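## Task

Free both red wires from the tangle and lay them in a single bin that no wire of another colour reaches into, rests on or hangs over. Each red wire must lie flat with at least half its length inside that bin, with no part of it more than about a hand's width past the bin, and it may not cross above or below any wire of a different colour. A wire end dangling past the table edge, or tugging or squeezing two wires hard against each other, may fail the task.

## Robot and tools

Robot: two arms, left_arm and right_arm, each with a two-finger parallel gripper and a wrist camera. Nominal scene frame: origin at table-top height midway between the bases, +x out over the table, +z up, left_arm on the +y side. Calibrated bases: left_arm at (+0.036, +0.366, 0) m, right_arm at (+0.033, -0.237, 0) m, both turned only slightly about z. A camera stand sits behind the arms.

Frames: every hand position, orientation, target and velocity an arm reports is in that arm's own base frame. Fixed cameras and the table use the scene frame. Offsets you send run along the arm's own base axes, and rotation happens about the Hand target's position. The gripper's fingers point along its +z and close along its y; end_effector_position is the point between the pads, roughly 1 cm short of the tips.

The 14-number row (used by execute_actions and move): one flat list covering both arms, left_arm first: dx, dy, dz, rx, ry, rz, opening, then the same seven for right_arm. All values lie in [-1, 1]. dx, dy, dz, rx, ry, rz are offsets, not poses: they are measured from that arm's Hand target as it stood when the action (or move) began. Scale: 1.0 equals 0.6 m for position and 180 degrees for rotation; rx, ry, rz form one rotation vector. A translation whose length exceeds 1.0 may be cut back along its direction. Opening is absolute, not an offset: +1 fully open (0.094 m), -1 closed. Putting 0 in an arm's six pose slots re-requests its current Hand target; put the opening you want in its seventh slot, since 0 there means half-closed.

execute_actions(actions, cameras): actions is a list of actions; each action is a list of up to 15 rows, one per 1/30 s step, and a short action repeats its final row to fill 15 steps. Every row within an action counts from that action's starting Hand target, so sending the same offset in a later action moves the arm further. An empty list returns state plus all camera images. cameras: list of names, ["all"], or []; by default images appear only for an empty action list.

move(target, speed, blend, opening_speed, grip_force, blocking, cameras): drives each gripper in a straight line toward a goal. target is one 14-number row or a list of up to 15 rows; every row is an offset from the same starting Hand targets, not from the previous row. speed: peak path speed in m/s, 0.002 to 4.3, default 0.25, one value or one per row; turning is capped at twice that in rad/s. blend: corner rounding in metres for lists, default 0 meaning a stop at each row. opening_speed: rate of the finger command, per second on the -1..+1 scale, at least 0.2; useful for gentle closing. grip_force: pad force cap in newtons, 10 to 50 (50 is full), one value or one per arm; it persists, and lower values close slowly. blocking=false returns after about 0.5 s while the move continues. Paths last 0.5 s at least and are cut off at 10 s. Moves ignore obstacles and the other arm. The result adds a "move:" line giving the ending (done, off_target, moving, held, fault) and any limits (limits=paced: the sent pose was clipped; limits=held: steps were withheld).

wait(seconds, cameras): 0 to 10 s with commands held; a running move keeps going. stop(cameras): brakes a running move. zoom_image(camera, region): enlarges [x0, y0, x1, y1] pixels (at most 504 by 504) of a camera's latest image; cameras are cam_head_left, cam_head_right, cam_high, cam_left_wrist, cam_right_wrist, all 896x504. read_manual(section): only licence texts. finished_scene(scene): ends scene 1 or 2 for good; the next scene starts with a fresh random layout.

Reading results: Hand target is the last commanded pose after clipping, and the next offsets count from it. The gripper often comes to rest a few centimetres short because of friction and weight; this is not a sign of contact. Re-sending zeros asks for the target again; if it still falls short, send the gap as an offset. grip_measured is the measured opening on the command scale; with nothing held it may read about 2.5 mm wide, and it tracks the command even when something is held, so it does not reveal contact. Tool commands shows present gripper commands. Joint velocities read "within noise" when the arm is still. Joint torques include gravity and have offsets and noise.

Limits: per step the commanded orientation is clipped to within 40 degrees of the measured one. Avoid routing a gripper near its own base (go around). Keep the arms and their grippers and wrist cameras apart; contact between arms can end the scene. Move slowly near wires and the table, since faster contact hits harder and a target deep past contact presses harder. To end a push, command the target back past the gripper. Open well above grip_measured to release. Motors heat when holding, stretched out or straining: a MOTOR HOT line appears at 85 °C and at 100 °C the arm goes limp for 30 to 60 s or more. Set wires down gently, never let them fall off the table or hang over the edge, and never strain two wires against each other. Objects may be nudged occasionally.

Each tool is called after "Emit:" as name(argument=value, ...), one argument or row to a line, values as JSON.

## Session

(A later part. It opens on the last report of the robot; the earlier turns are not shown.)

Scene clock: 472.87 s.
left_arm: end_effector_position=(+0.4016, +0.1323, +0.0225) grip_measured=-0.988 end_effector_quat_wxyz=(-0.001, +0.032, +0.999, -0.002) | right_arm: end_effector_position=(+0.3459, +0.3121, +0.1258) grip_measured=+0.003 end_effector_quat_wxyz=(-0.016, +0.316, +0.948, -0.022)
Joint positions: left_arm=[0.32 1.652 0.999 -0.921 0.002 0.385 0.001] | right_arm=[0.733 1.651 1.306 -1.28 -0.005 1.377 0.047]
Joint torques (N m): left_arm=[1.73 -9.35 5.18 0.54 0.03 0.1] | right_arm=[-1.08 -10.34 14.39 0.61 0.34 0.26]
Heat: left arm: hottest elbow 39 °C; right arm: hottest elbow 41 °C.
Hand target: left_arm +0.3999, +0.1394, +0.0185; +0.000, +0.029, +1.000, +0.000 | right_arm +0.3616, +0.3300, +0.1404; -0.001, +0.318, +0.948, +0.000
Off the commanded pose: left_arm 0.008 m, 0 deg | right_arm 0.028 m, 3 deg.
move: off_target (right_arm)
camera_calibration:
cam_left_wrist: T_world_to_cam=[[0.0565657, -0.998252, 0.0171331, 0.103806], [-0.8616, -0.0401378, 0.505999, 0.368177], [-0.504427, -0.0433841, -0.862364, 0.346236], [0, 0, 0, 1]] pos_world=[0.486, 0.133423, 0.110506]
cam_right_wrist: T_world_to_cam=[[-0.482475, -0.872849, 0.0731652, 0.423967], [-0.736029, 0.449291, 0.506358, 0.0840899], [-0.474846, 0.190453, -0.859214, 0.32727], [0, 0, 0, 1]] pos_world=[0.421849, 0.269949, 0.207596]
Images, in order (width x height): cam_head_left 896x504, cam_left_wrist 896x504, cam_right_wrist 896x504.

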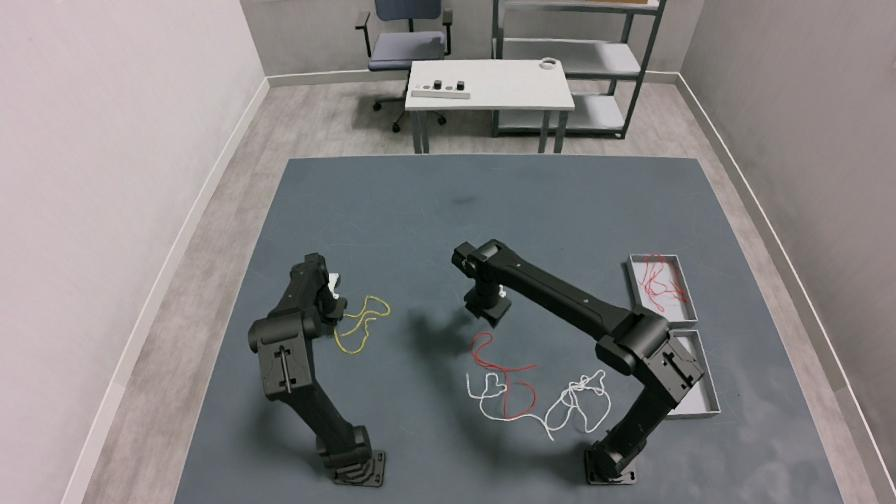

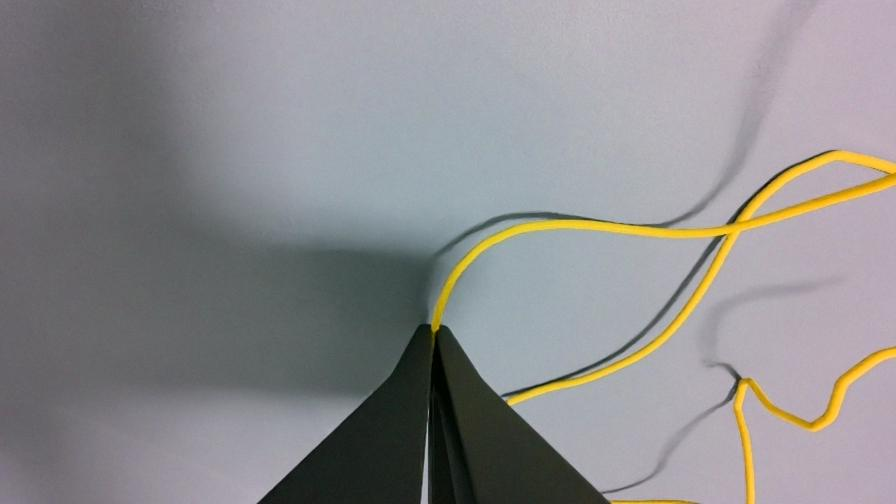

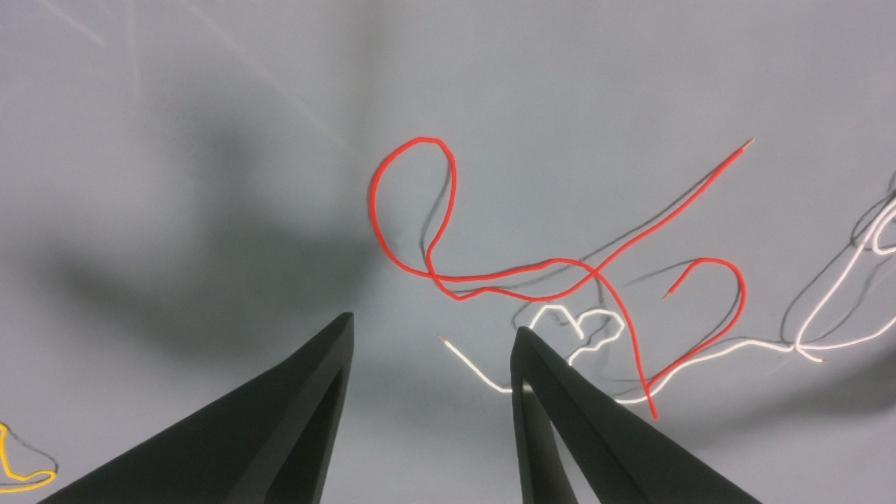

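Emit:
move(
  target=[0,0, -0.013, 0,0,0, -1, 0.0057,0.023,-0.167,0,0,0, -0.2],
  speed=0.1,
  cameras=["cam_left_wrist","cam_right_wrist"],
)

Scene clock: 481.13 s.
left_arm: end_effector_position=(+0.4022, +0.1325, +0.0155) grip_measured=-0.988 end_effector_quat_wxyz=(+0.000, +0.032, +0.999, -0.001) | right_arm: end_effector_position=(+0.3664, +0.3364, +0.0416) grip_measured=-0.197 end_effector_quat_wxyz=(-0.005, +0.320, +0.947, -0.004)
Joint positions: left_arm=[0.32 1.664 0.992 -0.9 0.002 0.385 0.001] | right_arm=[0.742 1.795 1.259 -1.047 -0.005 1.393 0.038]
Joint torques (N m): left_arm=[1.73 -9.82 5.07 0.57 0.06 0.04] | right_arm=[-0.67 -11.46 8.68 0.81 0.33 0.27]
Heat: left arm: hottest elbow 38 °C; right arm: hottest elbow 42 °C.
Hand target: left_arm +0.3999, +0.1394, +0.0106; +0.000, +0.029, +1.000, +0.000 | right_arm +0.3649, +0.3438, +0.0401; -0.001, +0.318, +0.948, -0.001
Off the commanded pose: left_arm 0.009 m, 0 deg | right_arm 0.008 m, 1 deg.
move: done
camera_calibration:
cam_left_wrist: T_world_to_cam=[[0.0564875, -0.998265, 0.0165889, 0.104094], [-0.862705, -0.0404399, 0.504088, 0.372737], [-0.502543, -0.0427861, -0.863493, 0.339698], [0, 0, 0, 1]] pos_world=[0.486395, 0.133521, 0.103707]
cam_right_wrist: T_world_to_cam=[[-0.490488, -0.870793, 0.0337794, 0.465114], [-0.748676, 0.440907, 0.495061, 0.138847], [-0.44599, 0.217532, -0.868201, 0.240727], [0, 0, 0, 1]] pos_world=[0.439446, 0.291434, 0.12455]
Images, in order (width x height): cam_left_wrist 896x504, cam_right_wrist 896x504.

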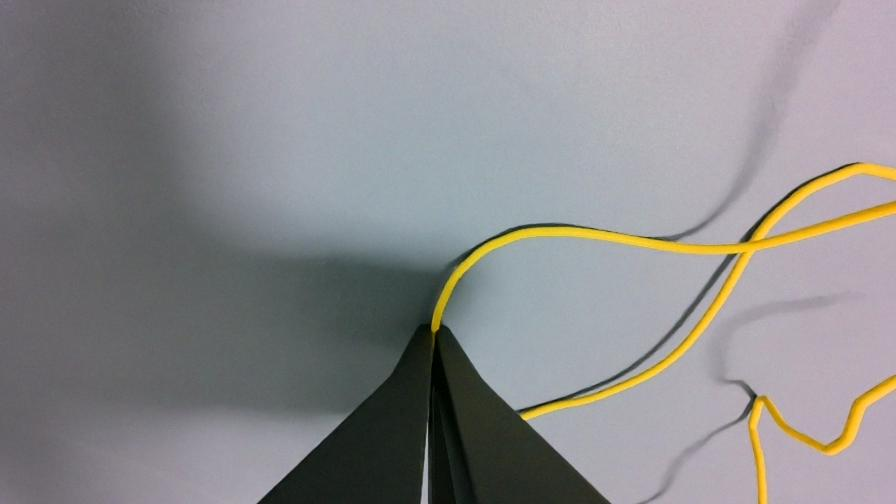

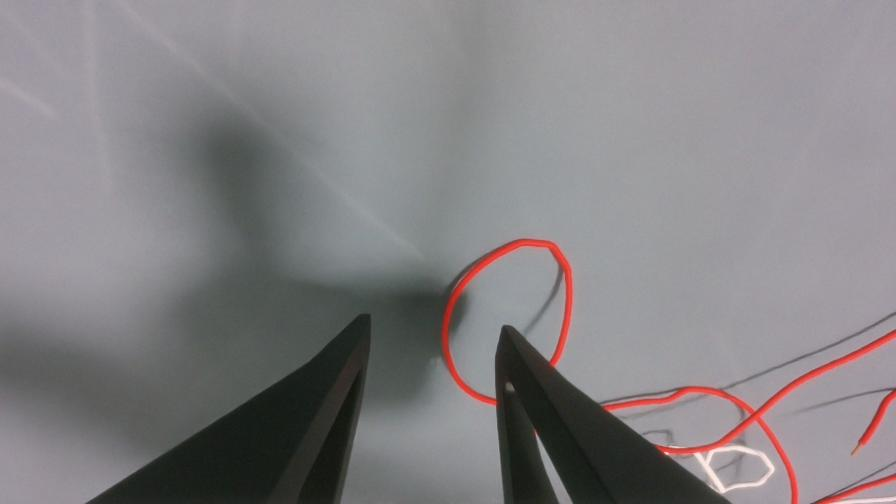

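Emit:
move(
  target=[0,0, 0, 0,0,0, -0.6, -0.0258,0.0152,-0.025,0,0,0, -0.3],
  speed=0.06,
  opening_speed=0.4,
  cameras=["cam_left_wrist","cam_right_wrist"],
)

Scene clock: 487.53 s.
left_arm: end_effector_position=(+0.4022, +0.1325, +0.0155) grip_measured=-0.603 end_effector_quat_wxyz=(+0.000, +0.032, +0.999, -0.001) | right_arm: end_effector_position=(+0.3515, +0.3477, +0.0294) grip_measured=-0.297 end_effector_quat_wxyz=(-0.003, +0.319, +0.948, -0.001)
Joint positions: left_arm=[0.32 1.664 0.992 -0.9 0.002 0.385 0.019] | right_arm=[0.779 1.801 1.23 -1.005 -0.005 1.428 0.033]
Joint torques (N m): left_arm=[1.96 -9.05 5.07 0.58 0.05 0.07] | right_arm=[-0.79 -11.16 8.36 0.88 0.32 0.25]
Heat: left arm: hottest elbow 37 °C; right arm: hottest elbow 42 °C.
Hand target: left_arm +0.3999, +0.1394, +0.0106; +0.000, +0.029, +1.000, +0.000 | right_arm +0.3495, +0.3530, +0.0251; -0.001, +0.318, +0.948, +0.000
Off the commanded pose: left_arm 0.009 m, 0 deg | right_arm 0.007 m, 0 deg.
move: done
camera_calibration:
cam_left_wrist: T_world_to_cam=[[0.0564875, -0.998265, 0.0165889, 0.104094], [-0.862705, -0.0404399, 0.504088, 0.372737], [-0.502543, -0.0427861, -0.863493, 0.339698], [0, 0, 0, 1]] pos_world=[0.486395, 0.133521, 0.103707]
cam_right_wrist: T_world_to_cam=[[-0.488281, -0.872254, 0.0274827, 0.468034], [-0.752365, 0.436708, 0.493186, 0.131559], [-0.442185, 0.220136, -0.86949, 0.218754], [0, 0, 0, 1]] pos_world=[0.424243, 0.302636, 0.112459]
Images, in order (width x height): cam_left_wrist 896x504, cam_right_wrist 896x504.

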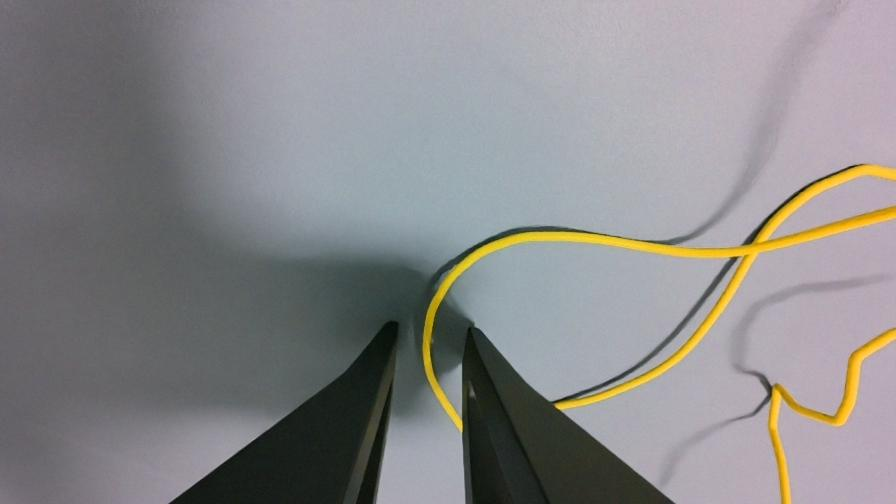

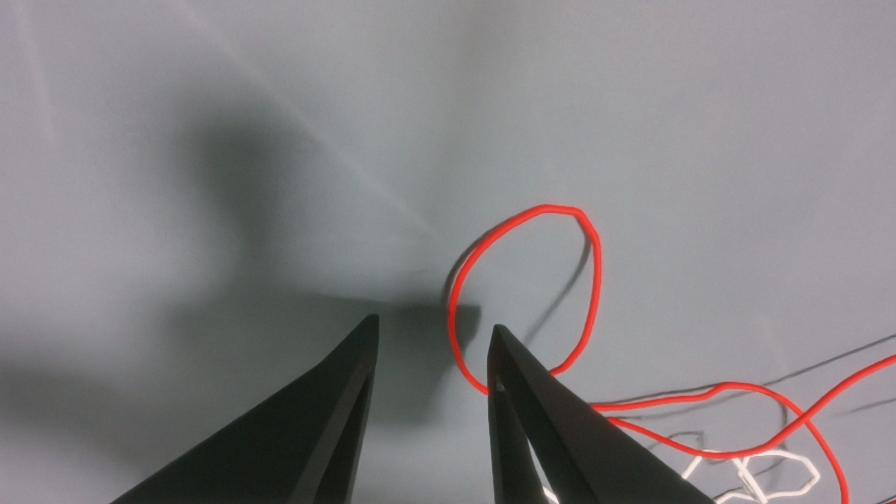

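Emit:
move(
  target=[0,0, 0.1, 0,0,0, -0.5, -0.012,-0.001,-0.024,0,0,0, -0.4],
  speed=0.06,
  cameras=["cam_left_wrist","cam_right_wrist"],
)

Emit:
zoom_image(
  camera="cam_right_wrist",
  region=[330, 220, 630, 450],
)

Scene clock: 492.90 s.
left_arm: end_effector_position=(+0.3796, +0.1251, +0.0458) grip_measured=-0.503 end_effector_quat_wxyz=(-0.030, +0.032, +0.999, -0.012) | right_arm: end_effector_position=(+0.3469, +0.3472, +0.0176) grip_measured=-0.397 end_effector_quat_wxyz=(-0.002, +0.320, +0.947, +0.001)
Joint positions: left_arm=[0.32 1.596 1.001 -1.039 0.002 0.385 0.023] | right_arm=[0.785 1.808 1.203 -0.966 -0.004 1.438 0.028]
Joint torques (N m): left_arm=[2.08 -10.75 9.42 -0.39 0.03 0.07] | right_arm=[-0.67 -10.75 7.77 0.96 0.3 0.25]
Heat: left arm: hottest elbow 37 °C; right arm: hottest elbow 41 °C.
Hand target: left_arm +0.3999, +0.1394, +0.0706; +0.000, +0.029, +1.000, +0.000 | right_arm +0.3423, +0.3524, +0.0108; -0.001, +0.318, +0.948, +0.000
Off the commanded pose: left_arm 0.035 m, 4 deg | right_arm 0.010 m, 0 deg.
move: off_target (left_arm)
camera_calibration:
cam_left_wrist: T_world_to_cam=[[0.0579958, -0.997786, 0.0325387, 0.0961032], [-0.830994, -0.030187, 0.555462, 0.321936], [-0.55325, -0.0592539, -0.830905, 0.373933], [0, 0, 0, 1]] pos_world=[0.468831, 0.127766, 0.128753]
cam_right_wrist: T_world_to_cam=[[-0.491681, -0.870482, 0.0225983, 0.466369], [-0.752847, 0.437991, 0.49131, 0.133884], [-0.437574, 0.224554, -0.870692, 0.203497], [0, 0, 0, 1]] pos_world=[0.419144, 0.30163, 0.100866]
Images, in order (width x height): cam_left_wrist 896x504, cam_right_wrist 896x504.

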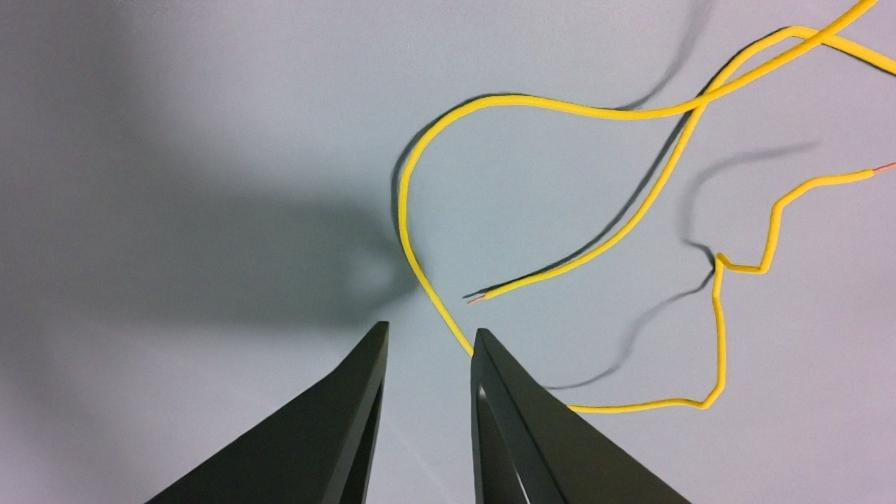

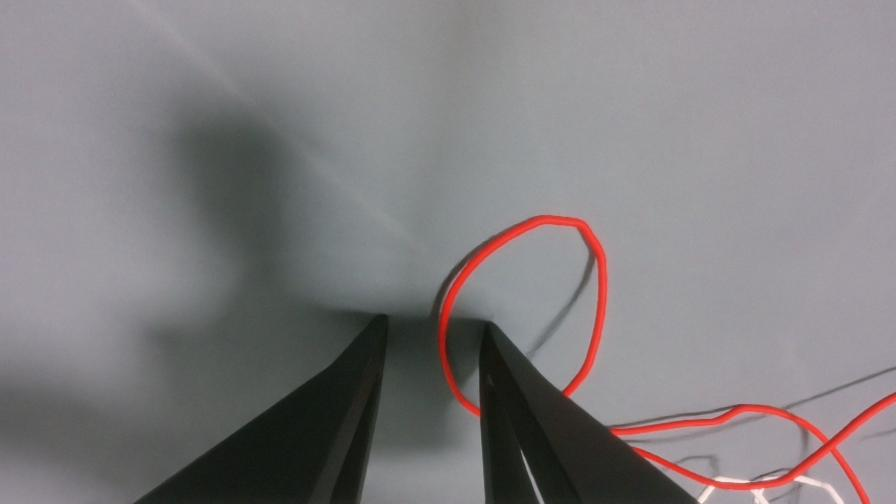

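Scaled by 1.680 from the camera's 896x504 image, which has a finer 1280x720 frame.

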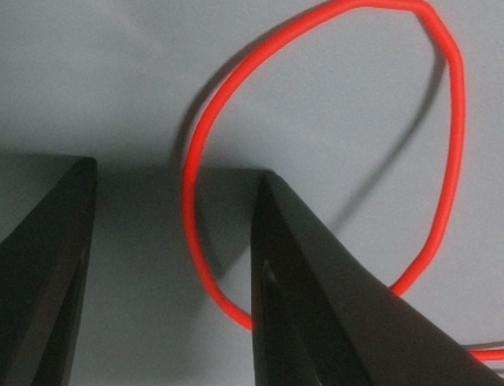

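Emit:
move(
  target=[0,0, 0.12, 0,0,0, -0.5, 0,0,-0.006,0,0,0, -0.55],
  speed=0.06,
  cameras=["cam_right_wrist"],
)

Emit:
zoom_image(
  camera="cam_right_wrist",
  region=[330, 220, 630, 450],
)

Scene clock: 502.73 s.
left_arm: end_effector_position=(+0.3822, +0.1261, +0.1151) grip_measured=-0.503 end_effector_quat_wxyz=(-0.031, +0.032, +0.999, -0.012) | right_arm: end_effector_position=(+0.3478, +0.3483, +0.0172) grip_measured=-0.547 end_effector_quat_wxyz=(+0.000, +0.320, +0.947, +0.004)
Joint positions: left_arm=[0.32 1.513 1.109 -1.233 0.001 0.385 0.023] | right_arm=[0.786 1.808 1.202 -0.959 -0.004 1.438 0.021]
Joint torques (N m): left_arm=[1.55 -10.29 10.36 -0.47 0.07 0.07] | right_arm=[-0.5 -10.58 7.57 1.05 0.31 0.24]
Heat: left arm: hottest elbow 36 °C; right arm: hottest elbow 41 °C.
Hand target: left_arm +0.3999, +0.1394, +0.1427; +0.000, +0.029, +1.000, +0.000 | right_arm +0.3423, +0.3523, +0.0071; -0.001, +0.318, +0.948, +0.000
Off the commanded pose: left_arm 0.035 m, 4 deg | right_arm 0.012 m, 1 deg.
move: off_target (left_arm, right_arm)
camera_calibration:
cam_right_wrist: T_world_to_cam=[[-0.491484, -0.870734, 0.0163333, 0.467804], [-0.755222, 0.435473, 0.489902, 0.13592], [-0.433687, 0.228443, -0.871625, 0.200547], [0, 0, 0, 1]] pos_world=[0.419542, 0.302329, 0.100574]
Images, in order (width x height): cam_right_wrist 896x504.

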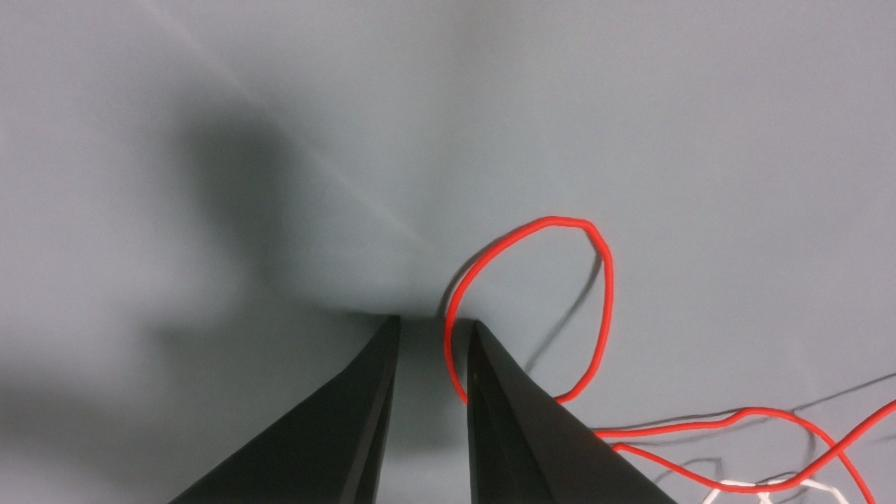

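Scaled by 1.680 from the camera's 896x504 image, which has a finer 1280x720 frame.

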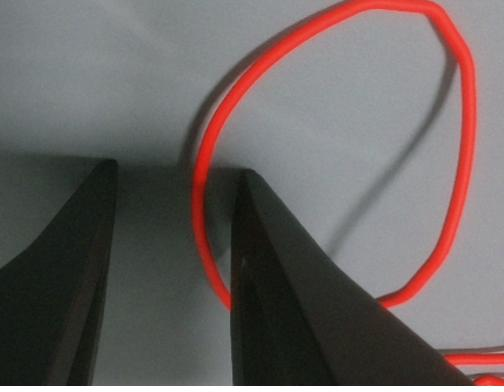

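Emit:
move(
  target=[0,0, 0.0, 0,0,0, -0.5, 0,0,0,0,0,0, -1],
  opening_speed=0.4,
  cameras=["cam_right_wrist"],
)

Emit:
zoom_image(
  camera="cam_right_wrist",
  region=[330, 220, 630, 450],
)

Scene clock: 507.20 s.
left_arm: end_effector_position=(+0.3822, +0.1261, +0.1151) grip_measured=-0.503 end_effector_quat_wxyz=(-0.031, +0.032, +0.999, -0.012) | right_arm: end_effector_position=(+0.3486, +0.3492, +0.0172) grip_measured=-0.985 end_effector_quat_wxyz=(+0.001, +0.320, +0.947, +0.006)
Joint positions: left_arm=[0.32 1.513 1.109 -1.233 0.001 0.385 0.023] | right_arm=[0.786 1.808 1.202 -0.954 -0.004 1.438 0.001]
Joint torques (N m): left_arm=[2.08 -10.29 10.45 -0.43 0.07 0.07] | right_arm=[-0.56 -10.58 7.58 0.83 0.3 0.25]
Heat: left arm: hottest elbow 37 °C; right arm: hottest elbow 41 °C.
Hand target: left_arm +0.3999, +0.1395, +0.1427; +0.000, +0.029, +1.000, +0.000 | right_arm +0.3424, +0.3523, +0.0072; -0.001, +0.318, +0.948, +0.000
Off the commanded pose: left_arm 0.035 m, 4 deg | right_arm 0.012 m, 1 deg.
move: off_target (left_arm, right_arm)
camera_calibration:
cam_right_wrist: T_world_to_cam=[[-0.491559, -0.870767, 0.0115686, 0.46914], [-0.75694, 0.433795, 0.488736, 0.137407], [-0.430594, 0.231486, -0.872355, 0.198615], [0, 0, 0, 1]] pos_world=[0.420141, 0.302928, 0.10068]
Images, in order (width x height): cam_right_wrist 896x504.

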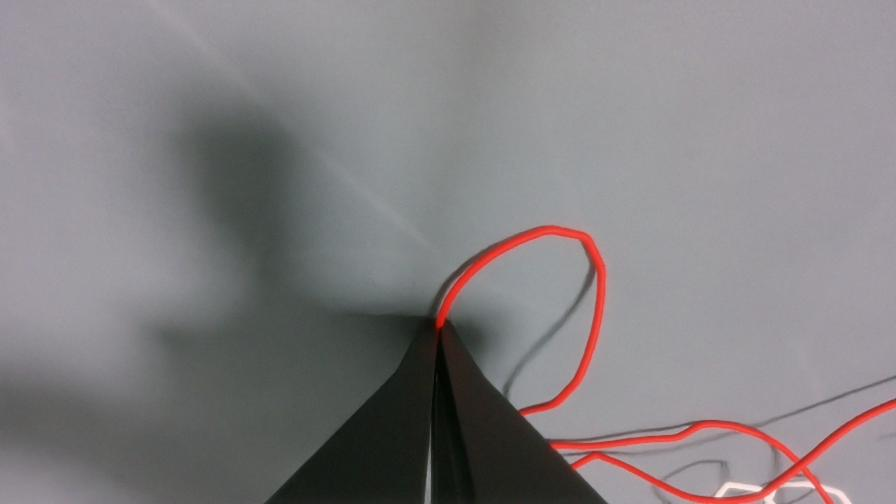

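Scaled by 1.680 from the camera's 896x504 image, which has a finer 1280x720 frame.

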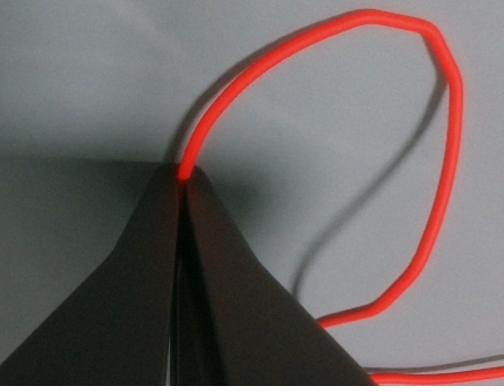

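Emit:
execute_actions(
  actions=[],
  cameras=["cam_head_left","cam_head_right","cam_high"],
)

Emit:
zoom_image(
  camera="cam_head_left",
  region=[470, 350, 560, 440],
)

Emit:
zoom_image(
  camera="cam_high",
  region=[470, 180, 570, 280],
)

Emit:
zoom_image(
  camera="cam_head_right",
  region=[470, 350, 560, 440],
)

Scene clock: 514.17 s.
left_arm: end_effector_position=(+0.3822, +0.1261, +0.1151) grip_measured=-0.503 end_effector_quat_wxyz=(-0.031, +0.032, +0.999, -0.012) | right_arm: end_effector_position=(+0.3486, +0.3492, +0.0172) grip_measured=-0.985 end_effector_quat_wxyz=(+0.001, +0.320, +0.947, +0.006)
Joint positions: left_arm=[0.32 1.513 1.109 -1.233 0.001 0.385 0.023] | right_arm=[0.786 1.808 1.202 -0.954 -0.004 1.438 0.001]
Joint velocities: within noise
Joint torques (N m): left_arm=[1.67 -10.34 10.48 -0.47 0.06 0.08] | right_arm=[-0.56 -10.46 7.58 0.79 0.32 0.25]
Motor temperatures (°C): left_arm=[25 29 37 24 26 24 27] | right_arm=[29 29 41 26 28 23 26]
Heat: left arm: hottest elbow 37 °C; right arm: hottest elbow 41 °C.
Hand target: left_arm +0.3999, +0.1395, +0.1427; +0.000, +0.029, +1.000, +0.000 | right_arm +0.3424, +0.3523, +0.0072; -0.001, +0.318, +0.948, +0.000
Tool commands: left_gripper/opening=-0.5 right_gripper/opening=-1.0
Off the commanded pose: left_arm 0.035 m, 4 deg | right_arm 0.012 m, 1 deg.
Images, in order (width x height): cam_head_left 896x504, cam_head_right 896x504, cam_high 896x504.

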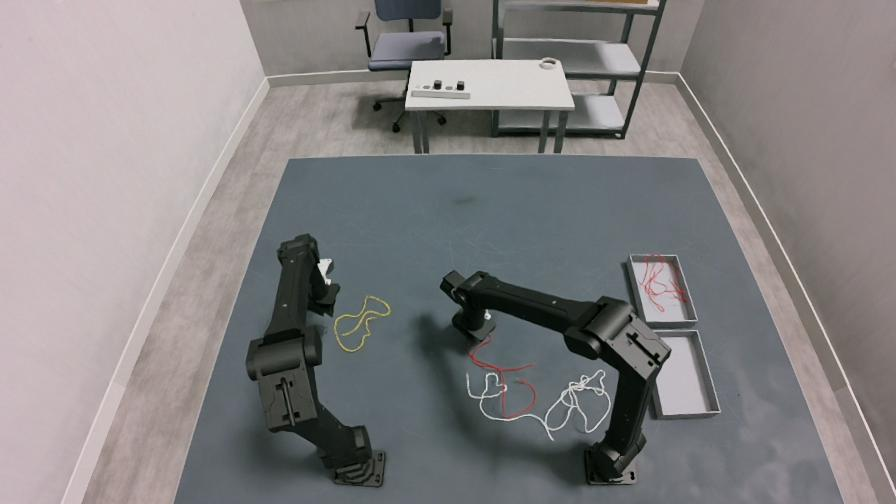

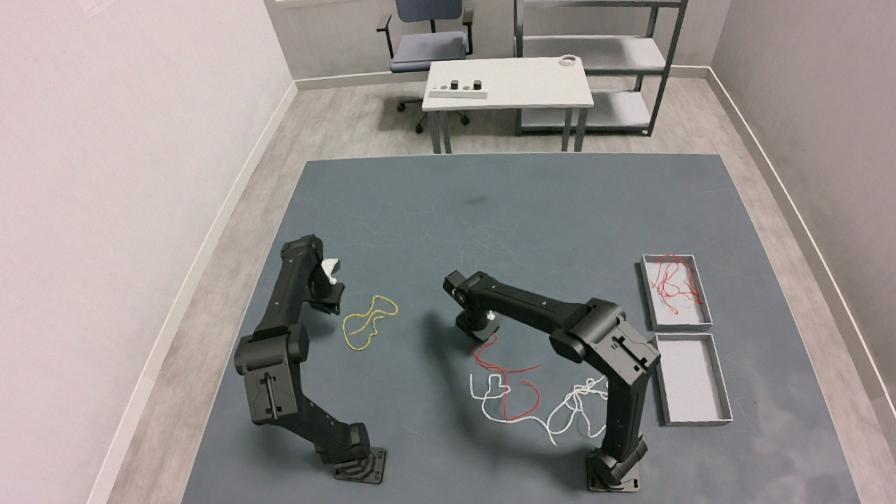

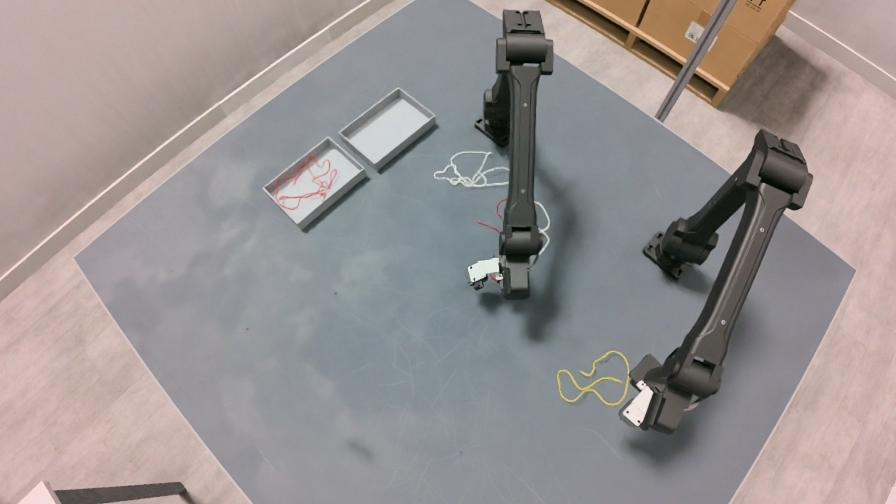

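Scaled by 5.600 from the camera's 896x504 image, which has a finer 1280x720 frame.

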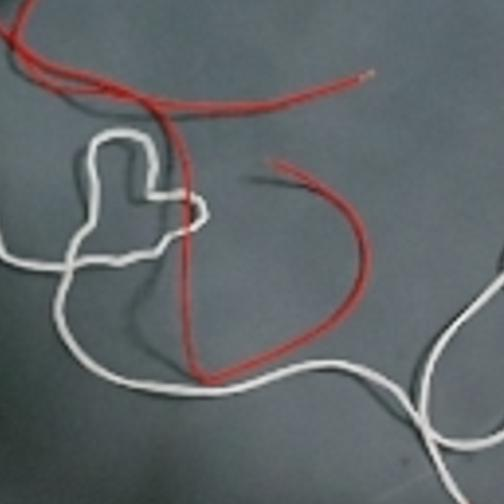

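Scaled by 5.040 from the camera's 896x504 image, which has a finer 1280x720 frame.

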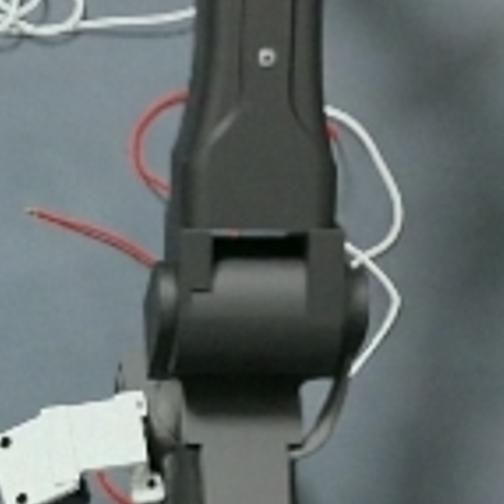

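Scaled by 5.600 from the camera's 896x504 image, which has a finer 1280x720 frame.

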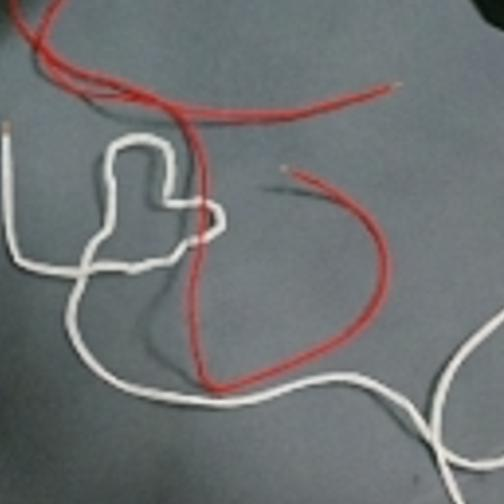

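Emit:
move(
  target=[0,0, 0.0, 0,0,0, -0.5, 0,-0.01,0.2,0,0,0, -1],
  speed=0.08,
  cameras=["cam_head_left","cam_head_right","cam_right_wrist"],
)

Emit:
zoom_image(
  camera="cam_head_left",
  region=[440, 300, 600, 450],
)

Scene clock: 523.13 s.
left_arm: end_effector_position=(+0.3822, +0.1261, +0.1151) grip_measured=-0.503 end_effector_quat_wxyz=(-0.031, +0.032, +0.999, -0.012) | right_arm: end_effector_position=(+0.3303, +0.3309, +0.0993) grip_measured=-0.985 end_effector_quat_wxyz=(-0.016, +0.320, +0.947, -0.028)
Joint positions: left_arm=[0.32 1.513 1.109 -1.233 0.001 0.385 0.023] | right_arm=[0.786 1.687 1.277 -1.226 -0.004 1.438 0.001]
Joint torques (N m): left_arm=[1.73 -10.87 10.47 -0.49 0.04 0.1] | right_arm=[-1.38 -12.63 13.89 -0.31 0.29 0.18]
Heat: left arm: hottest elbow 38 °C; right arm: hottest elbow 41 °C.
Hand target: left_arm +0.3999, +0.1395, +0.1427; +0.000, +0.029, +1.000, +0.000 | right_arm +0.3424, +0.3464, +0.1271; -0.001, +0.318, +0.948, +0.000
Off the commanded pose: left_arm 0.035 m, 4 deg | right_arm 0.034 m, 4 deg.
move: off_target (left_arm, right_arm)
camera_calibration:
cam_right_wrist: T_world_to_cam=[[-0.488931, -0.868244, 0.0842553, 0.434322], [-0.730414, 0.460283, 0.504614, 0.0722645], [-0.476909, 0.18518, -0.859224, 0.2959], [0, 0, 0, 1]] pos_world=[0.406254, 0.289041, 0.181185]
Images, in order (width x height): cam_head_left 896x504, cam_head_right 896x504, cam_right_wrist 896x504.

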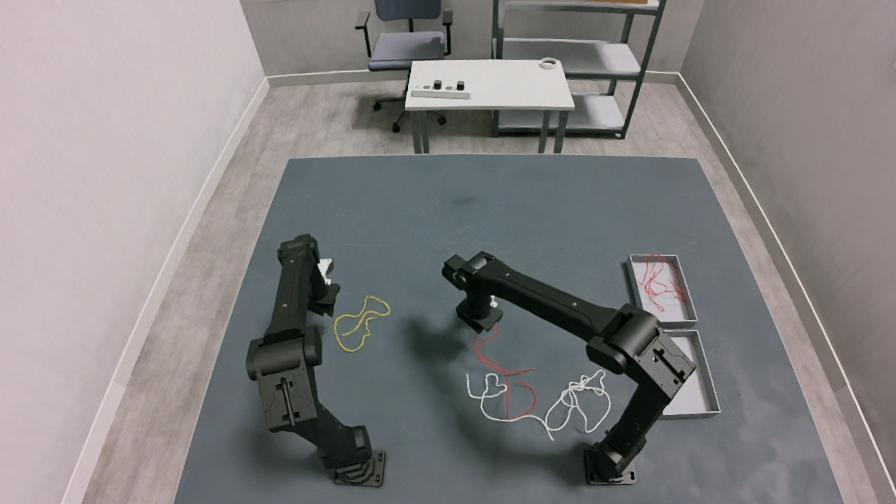

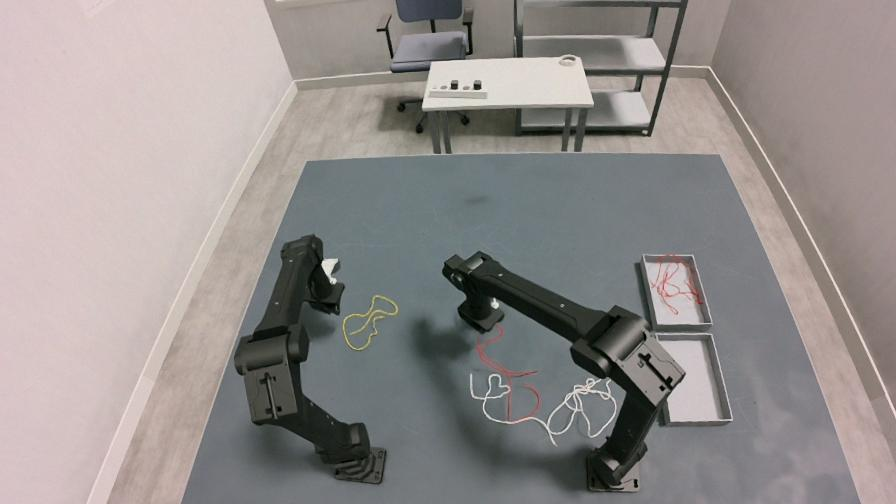

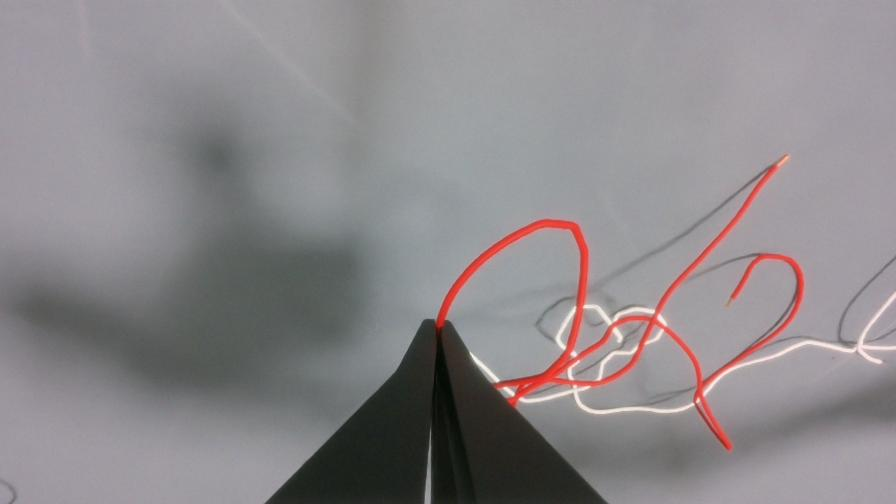

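Scaled by 3.150 from the camera's 896x504 image, which has a finer 1280x720 frame.

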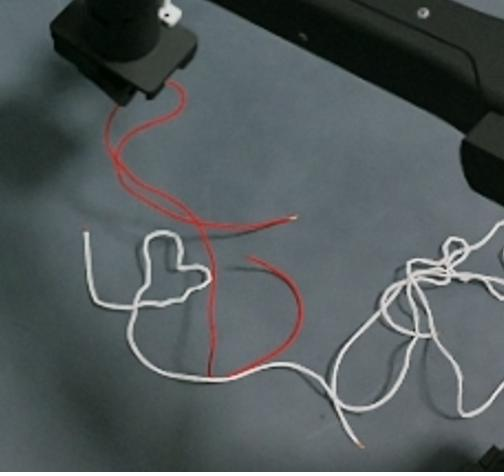

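Emit:
zoom_image(
  camera="cam_right_wrist",
  region=[620, 300, 820, 480],
)

Emit:
zoom_image(
  camera="cam_head_left",
  region=[480, 390, 540, 440],
)

Emit:
zoom_image(
  camera="cam_head_right",
  region=[480, 390, 540, 440],
)

Scaled by 2.520 from the camera's 896x504 image, which has a finer 1280x720 frame.

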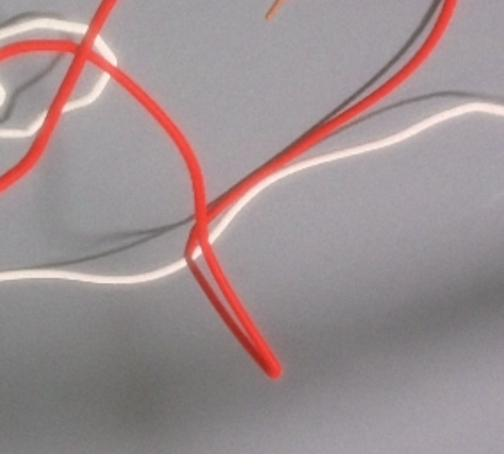

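Scaled by 8.400 from the camera's 896x504 image, which has a finer 1280x720 frame.

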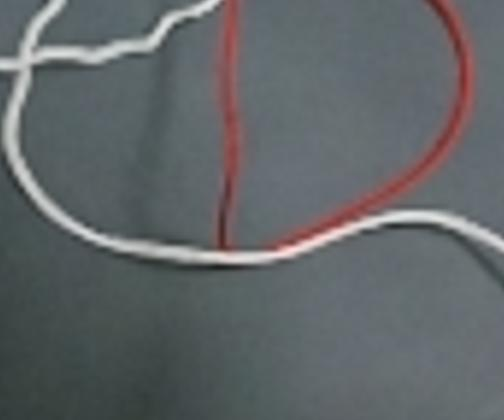

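Scaled by 8.400 from the camera's 896x504 image, which has a finer 1280x720 frame.

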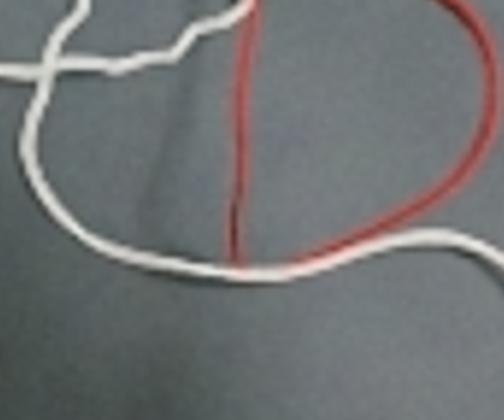

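Emit:
zoom_image(
  camera="cam_right_wrist",
  region=[660, 360, 760, 460],
)

Scaled by 5.040 from the camera's 896x504 image, which has a finer 1280x720 frame.

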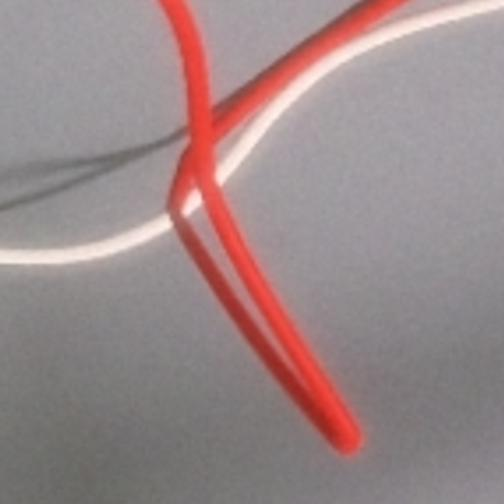

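Emit:
move(
  target=[0,0, 0.0, 0,0,0, -0.5, -0.03,-0.06,0.2,0,0,0, -1],
  speed=0.1,
  cameras=["cam_head_left","cam_right_wrist"],
)

Emit:
zoom_image(
  camera="cam_head_left",
  region=[440, 270, 600, 450],
)

Scene clock: 546.93 s.
left_arm: end_effector_position=(+0.3822, +0.1261, +0.1151) grip_measured=-0.503 end_effector_quat_wxyz=(-0.031, +0.032, +0.999, -0.012) | right_arm: end_effector_position=(+0.3101, +0.3060, +0.2187) grip_measured=-0.985 end_effector_quat_wxyz=(-0.016, +0.316, +0.948, -0.028)
Joint positions: left_arm=[0.32 1.513 1.109 -1.233 0.001 0.385 0.023] | right_arm=[0.779 1.525 1.405 -1.515 -0.003 1.421 0.001]
Joint torques (N m): left_arm=[1.79 -10.52 10.51 -0.47 0.04 0.08] | right_arm=[-2.55 -10.87 15.06 -0.17 0.32 0.08]
Heat: left arm: hottest elbow 39 °C; right arm: hottest elbow 42 °C.
Hand target: left_arm +0.3999, +0.1395, +0.1427; +0.000, +0.029, +1.000, +0.000 | right_arm +0.3244, +0.3103, +0.2471; -0.001, +0.318, +0.948, -0.001
Off the commanded pose: left_arm 0.035 m, 4 deg | right_arm 0.032 m, 4 deg.
move: off_target (left_arm, right_arm)
camera_calibration:
cam_right_wrist: T_world_to_cam=[[-0.481294, -0.872517, 0.0840817, 0.391818], [-0.734388, 0.453743, 0.504768, 0.0119536], [-0.478571, 0.181194, -0.85915, 0.395115], [0, 0, 0, 1]] pos_world=[0.386449, 0.264852, 0.300485]
Images, in order (width x height): cam_head_left 896x504, cam_right_wrist 896x504.

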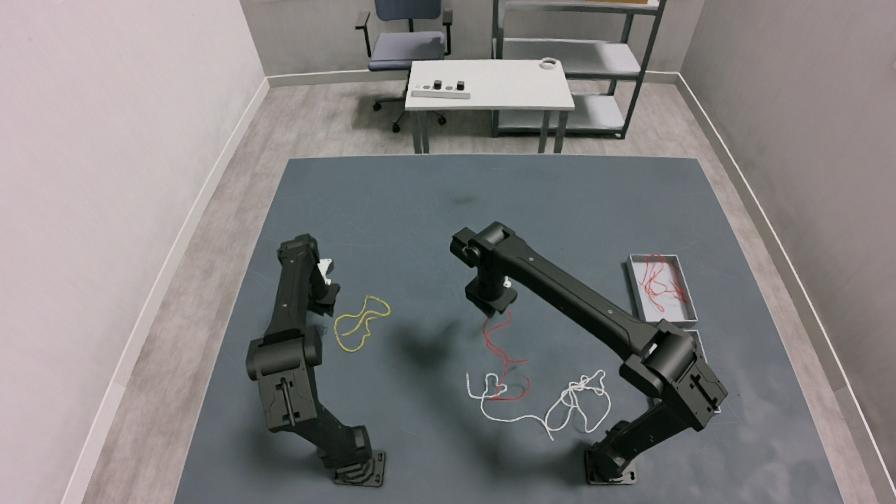

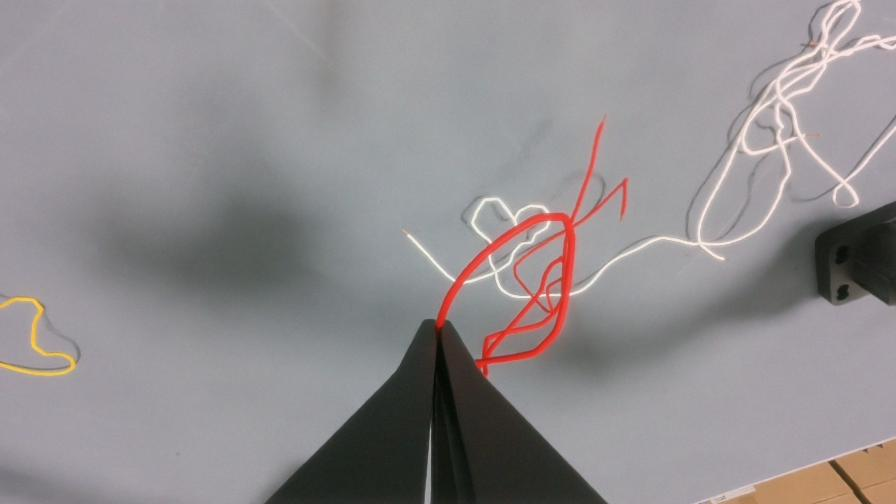

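Scaled by 2.800 from the camera's 896x504 image, which has a finer 1280x720 frame.

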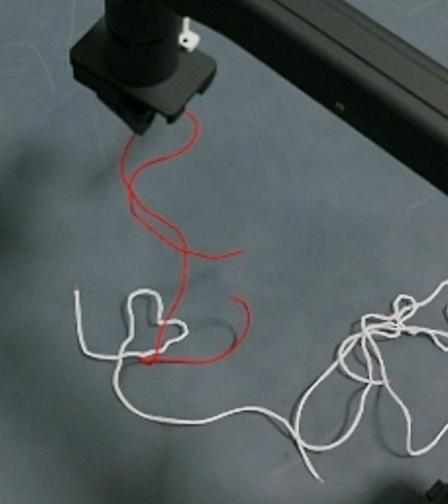

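Emit:
move(
  target=[0,0, 0.0, 0,0,0, -0.5, -0.02,-0.06,0.3,0,0,0, -1],
  speed=0.1,
  cameras=["cam_head_left","cam_right_wrist","cam_high"],
)

Emit:
zoom_image(
  camera="cam_head_left",
  region=[440, 220, 620, 450],
)

Scene clock: 552.10 s.
left_arm: end_effector_position=(+0.3822, +0.1261, +0.1151) grip_measured=-0.503 end_effector_quat_wxyz=(-0.031, +0.032, +0.999, -0.012) | right_arm: end_effector_position=(+0.3070, +0.2777, +0.3984) grip_measured=-0.985 end_effector_quat_wxyz=(+0.052, +0.315, +0.943, +0.095)
Joint positions: left_arm=[0.32 1.513 1.109 -1.233 0.001 0.385 0.023] | right_arm=[0.735 1.337 1.673 -1.69 -0.002 1.38 0.001]
Joint torques (N m): left_arm=[1.9 -10.17 10.47 -0.43 0.04 0.07] | right_arm=[-2.55 -8.18 15.17 0.39 0.16 0.09]
Heat: left arm: hottest elbow 39 °C; right arm: hottest elbow 43 °C.
Hand target: left_arm +0.3999, +0.1395, +0.1427; +0.000, +0.029, +1.000, +0.000 | right_arm +0.3124, +0.2743, +0.4272; -0.001, +0.318, +0.948, +0.000
Off the commanded pose: left_arm 0.035 m, 4 deg | right_arm 0.029 m, 13 deg.
joint sent to its limit (right arm) — joint 4 (wrist pitch), lower limit. The joint targets are off in orientation, not in position.
move: off_target (left_arm, right_arm)
camera_calibration:
cam_right_wrist: T_world_to_cam=[[-0.472624, -0.862452, -0.181115, 0.450619], [-0.830001, 0.366557, 0.420398, 0.0189409], [-0.296185, 0.349016, -0.88908, 0.462484], [0, 0, 0, 1]] pos_world=[0.365675, 0.220281, 0.484836]
Images, in order (width x height): cam_head_left 896x504, cam_high 896x504, cam_right_wrist 896x504.

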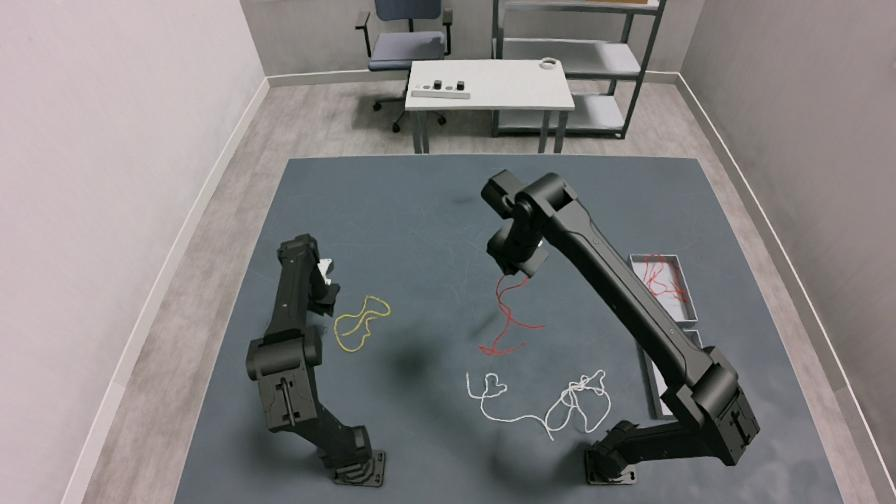

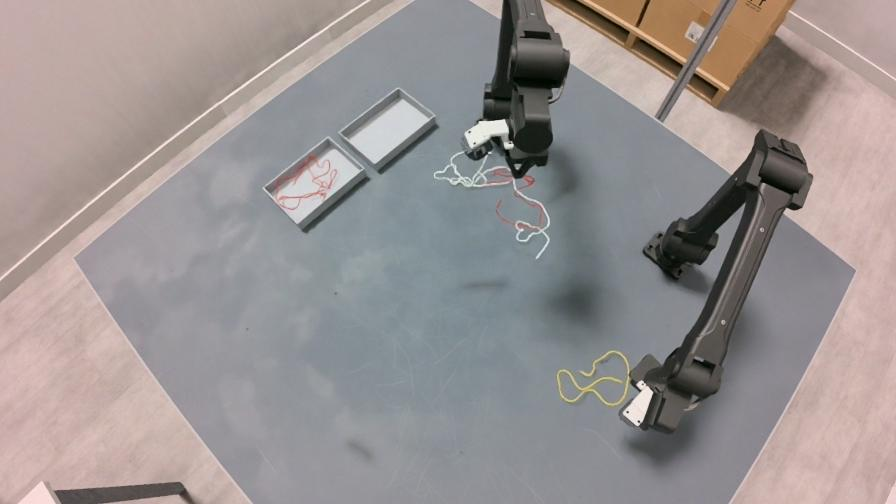

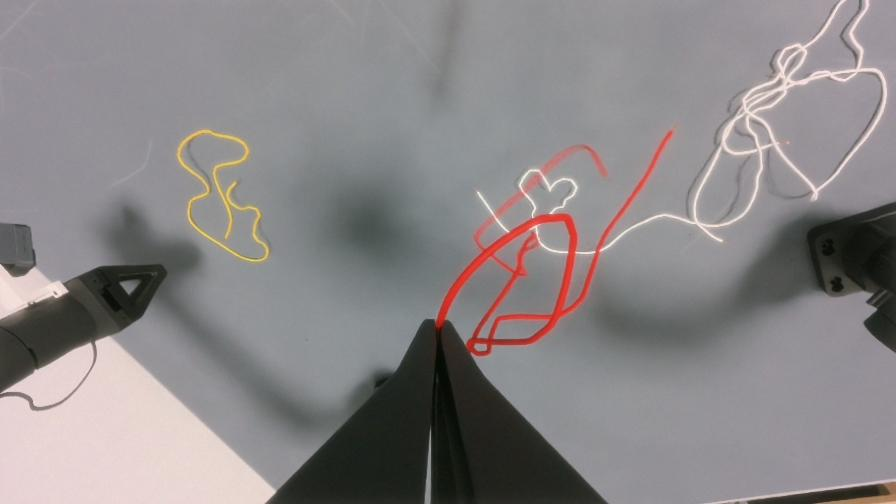

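Scaled by 2.191 from the camera's 896x504 image, which has a finer 1280x720 frame.

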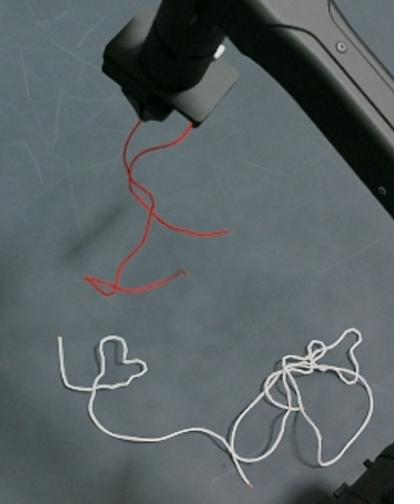

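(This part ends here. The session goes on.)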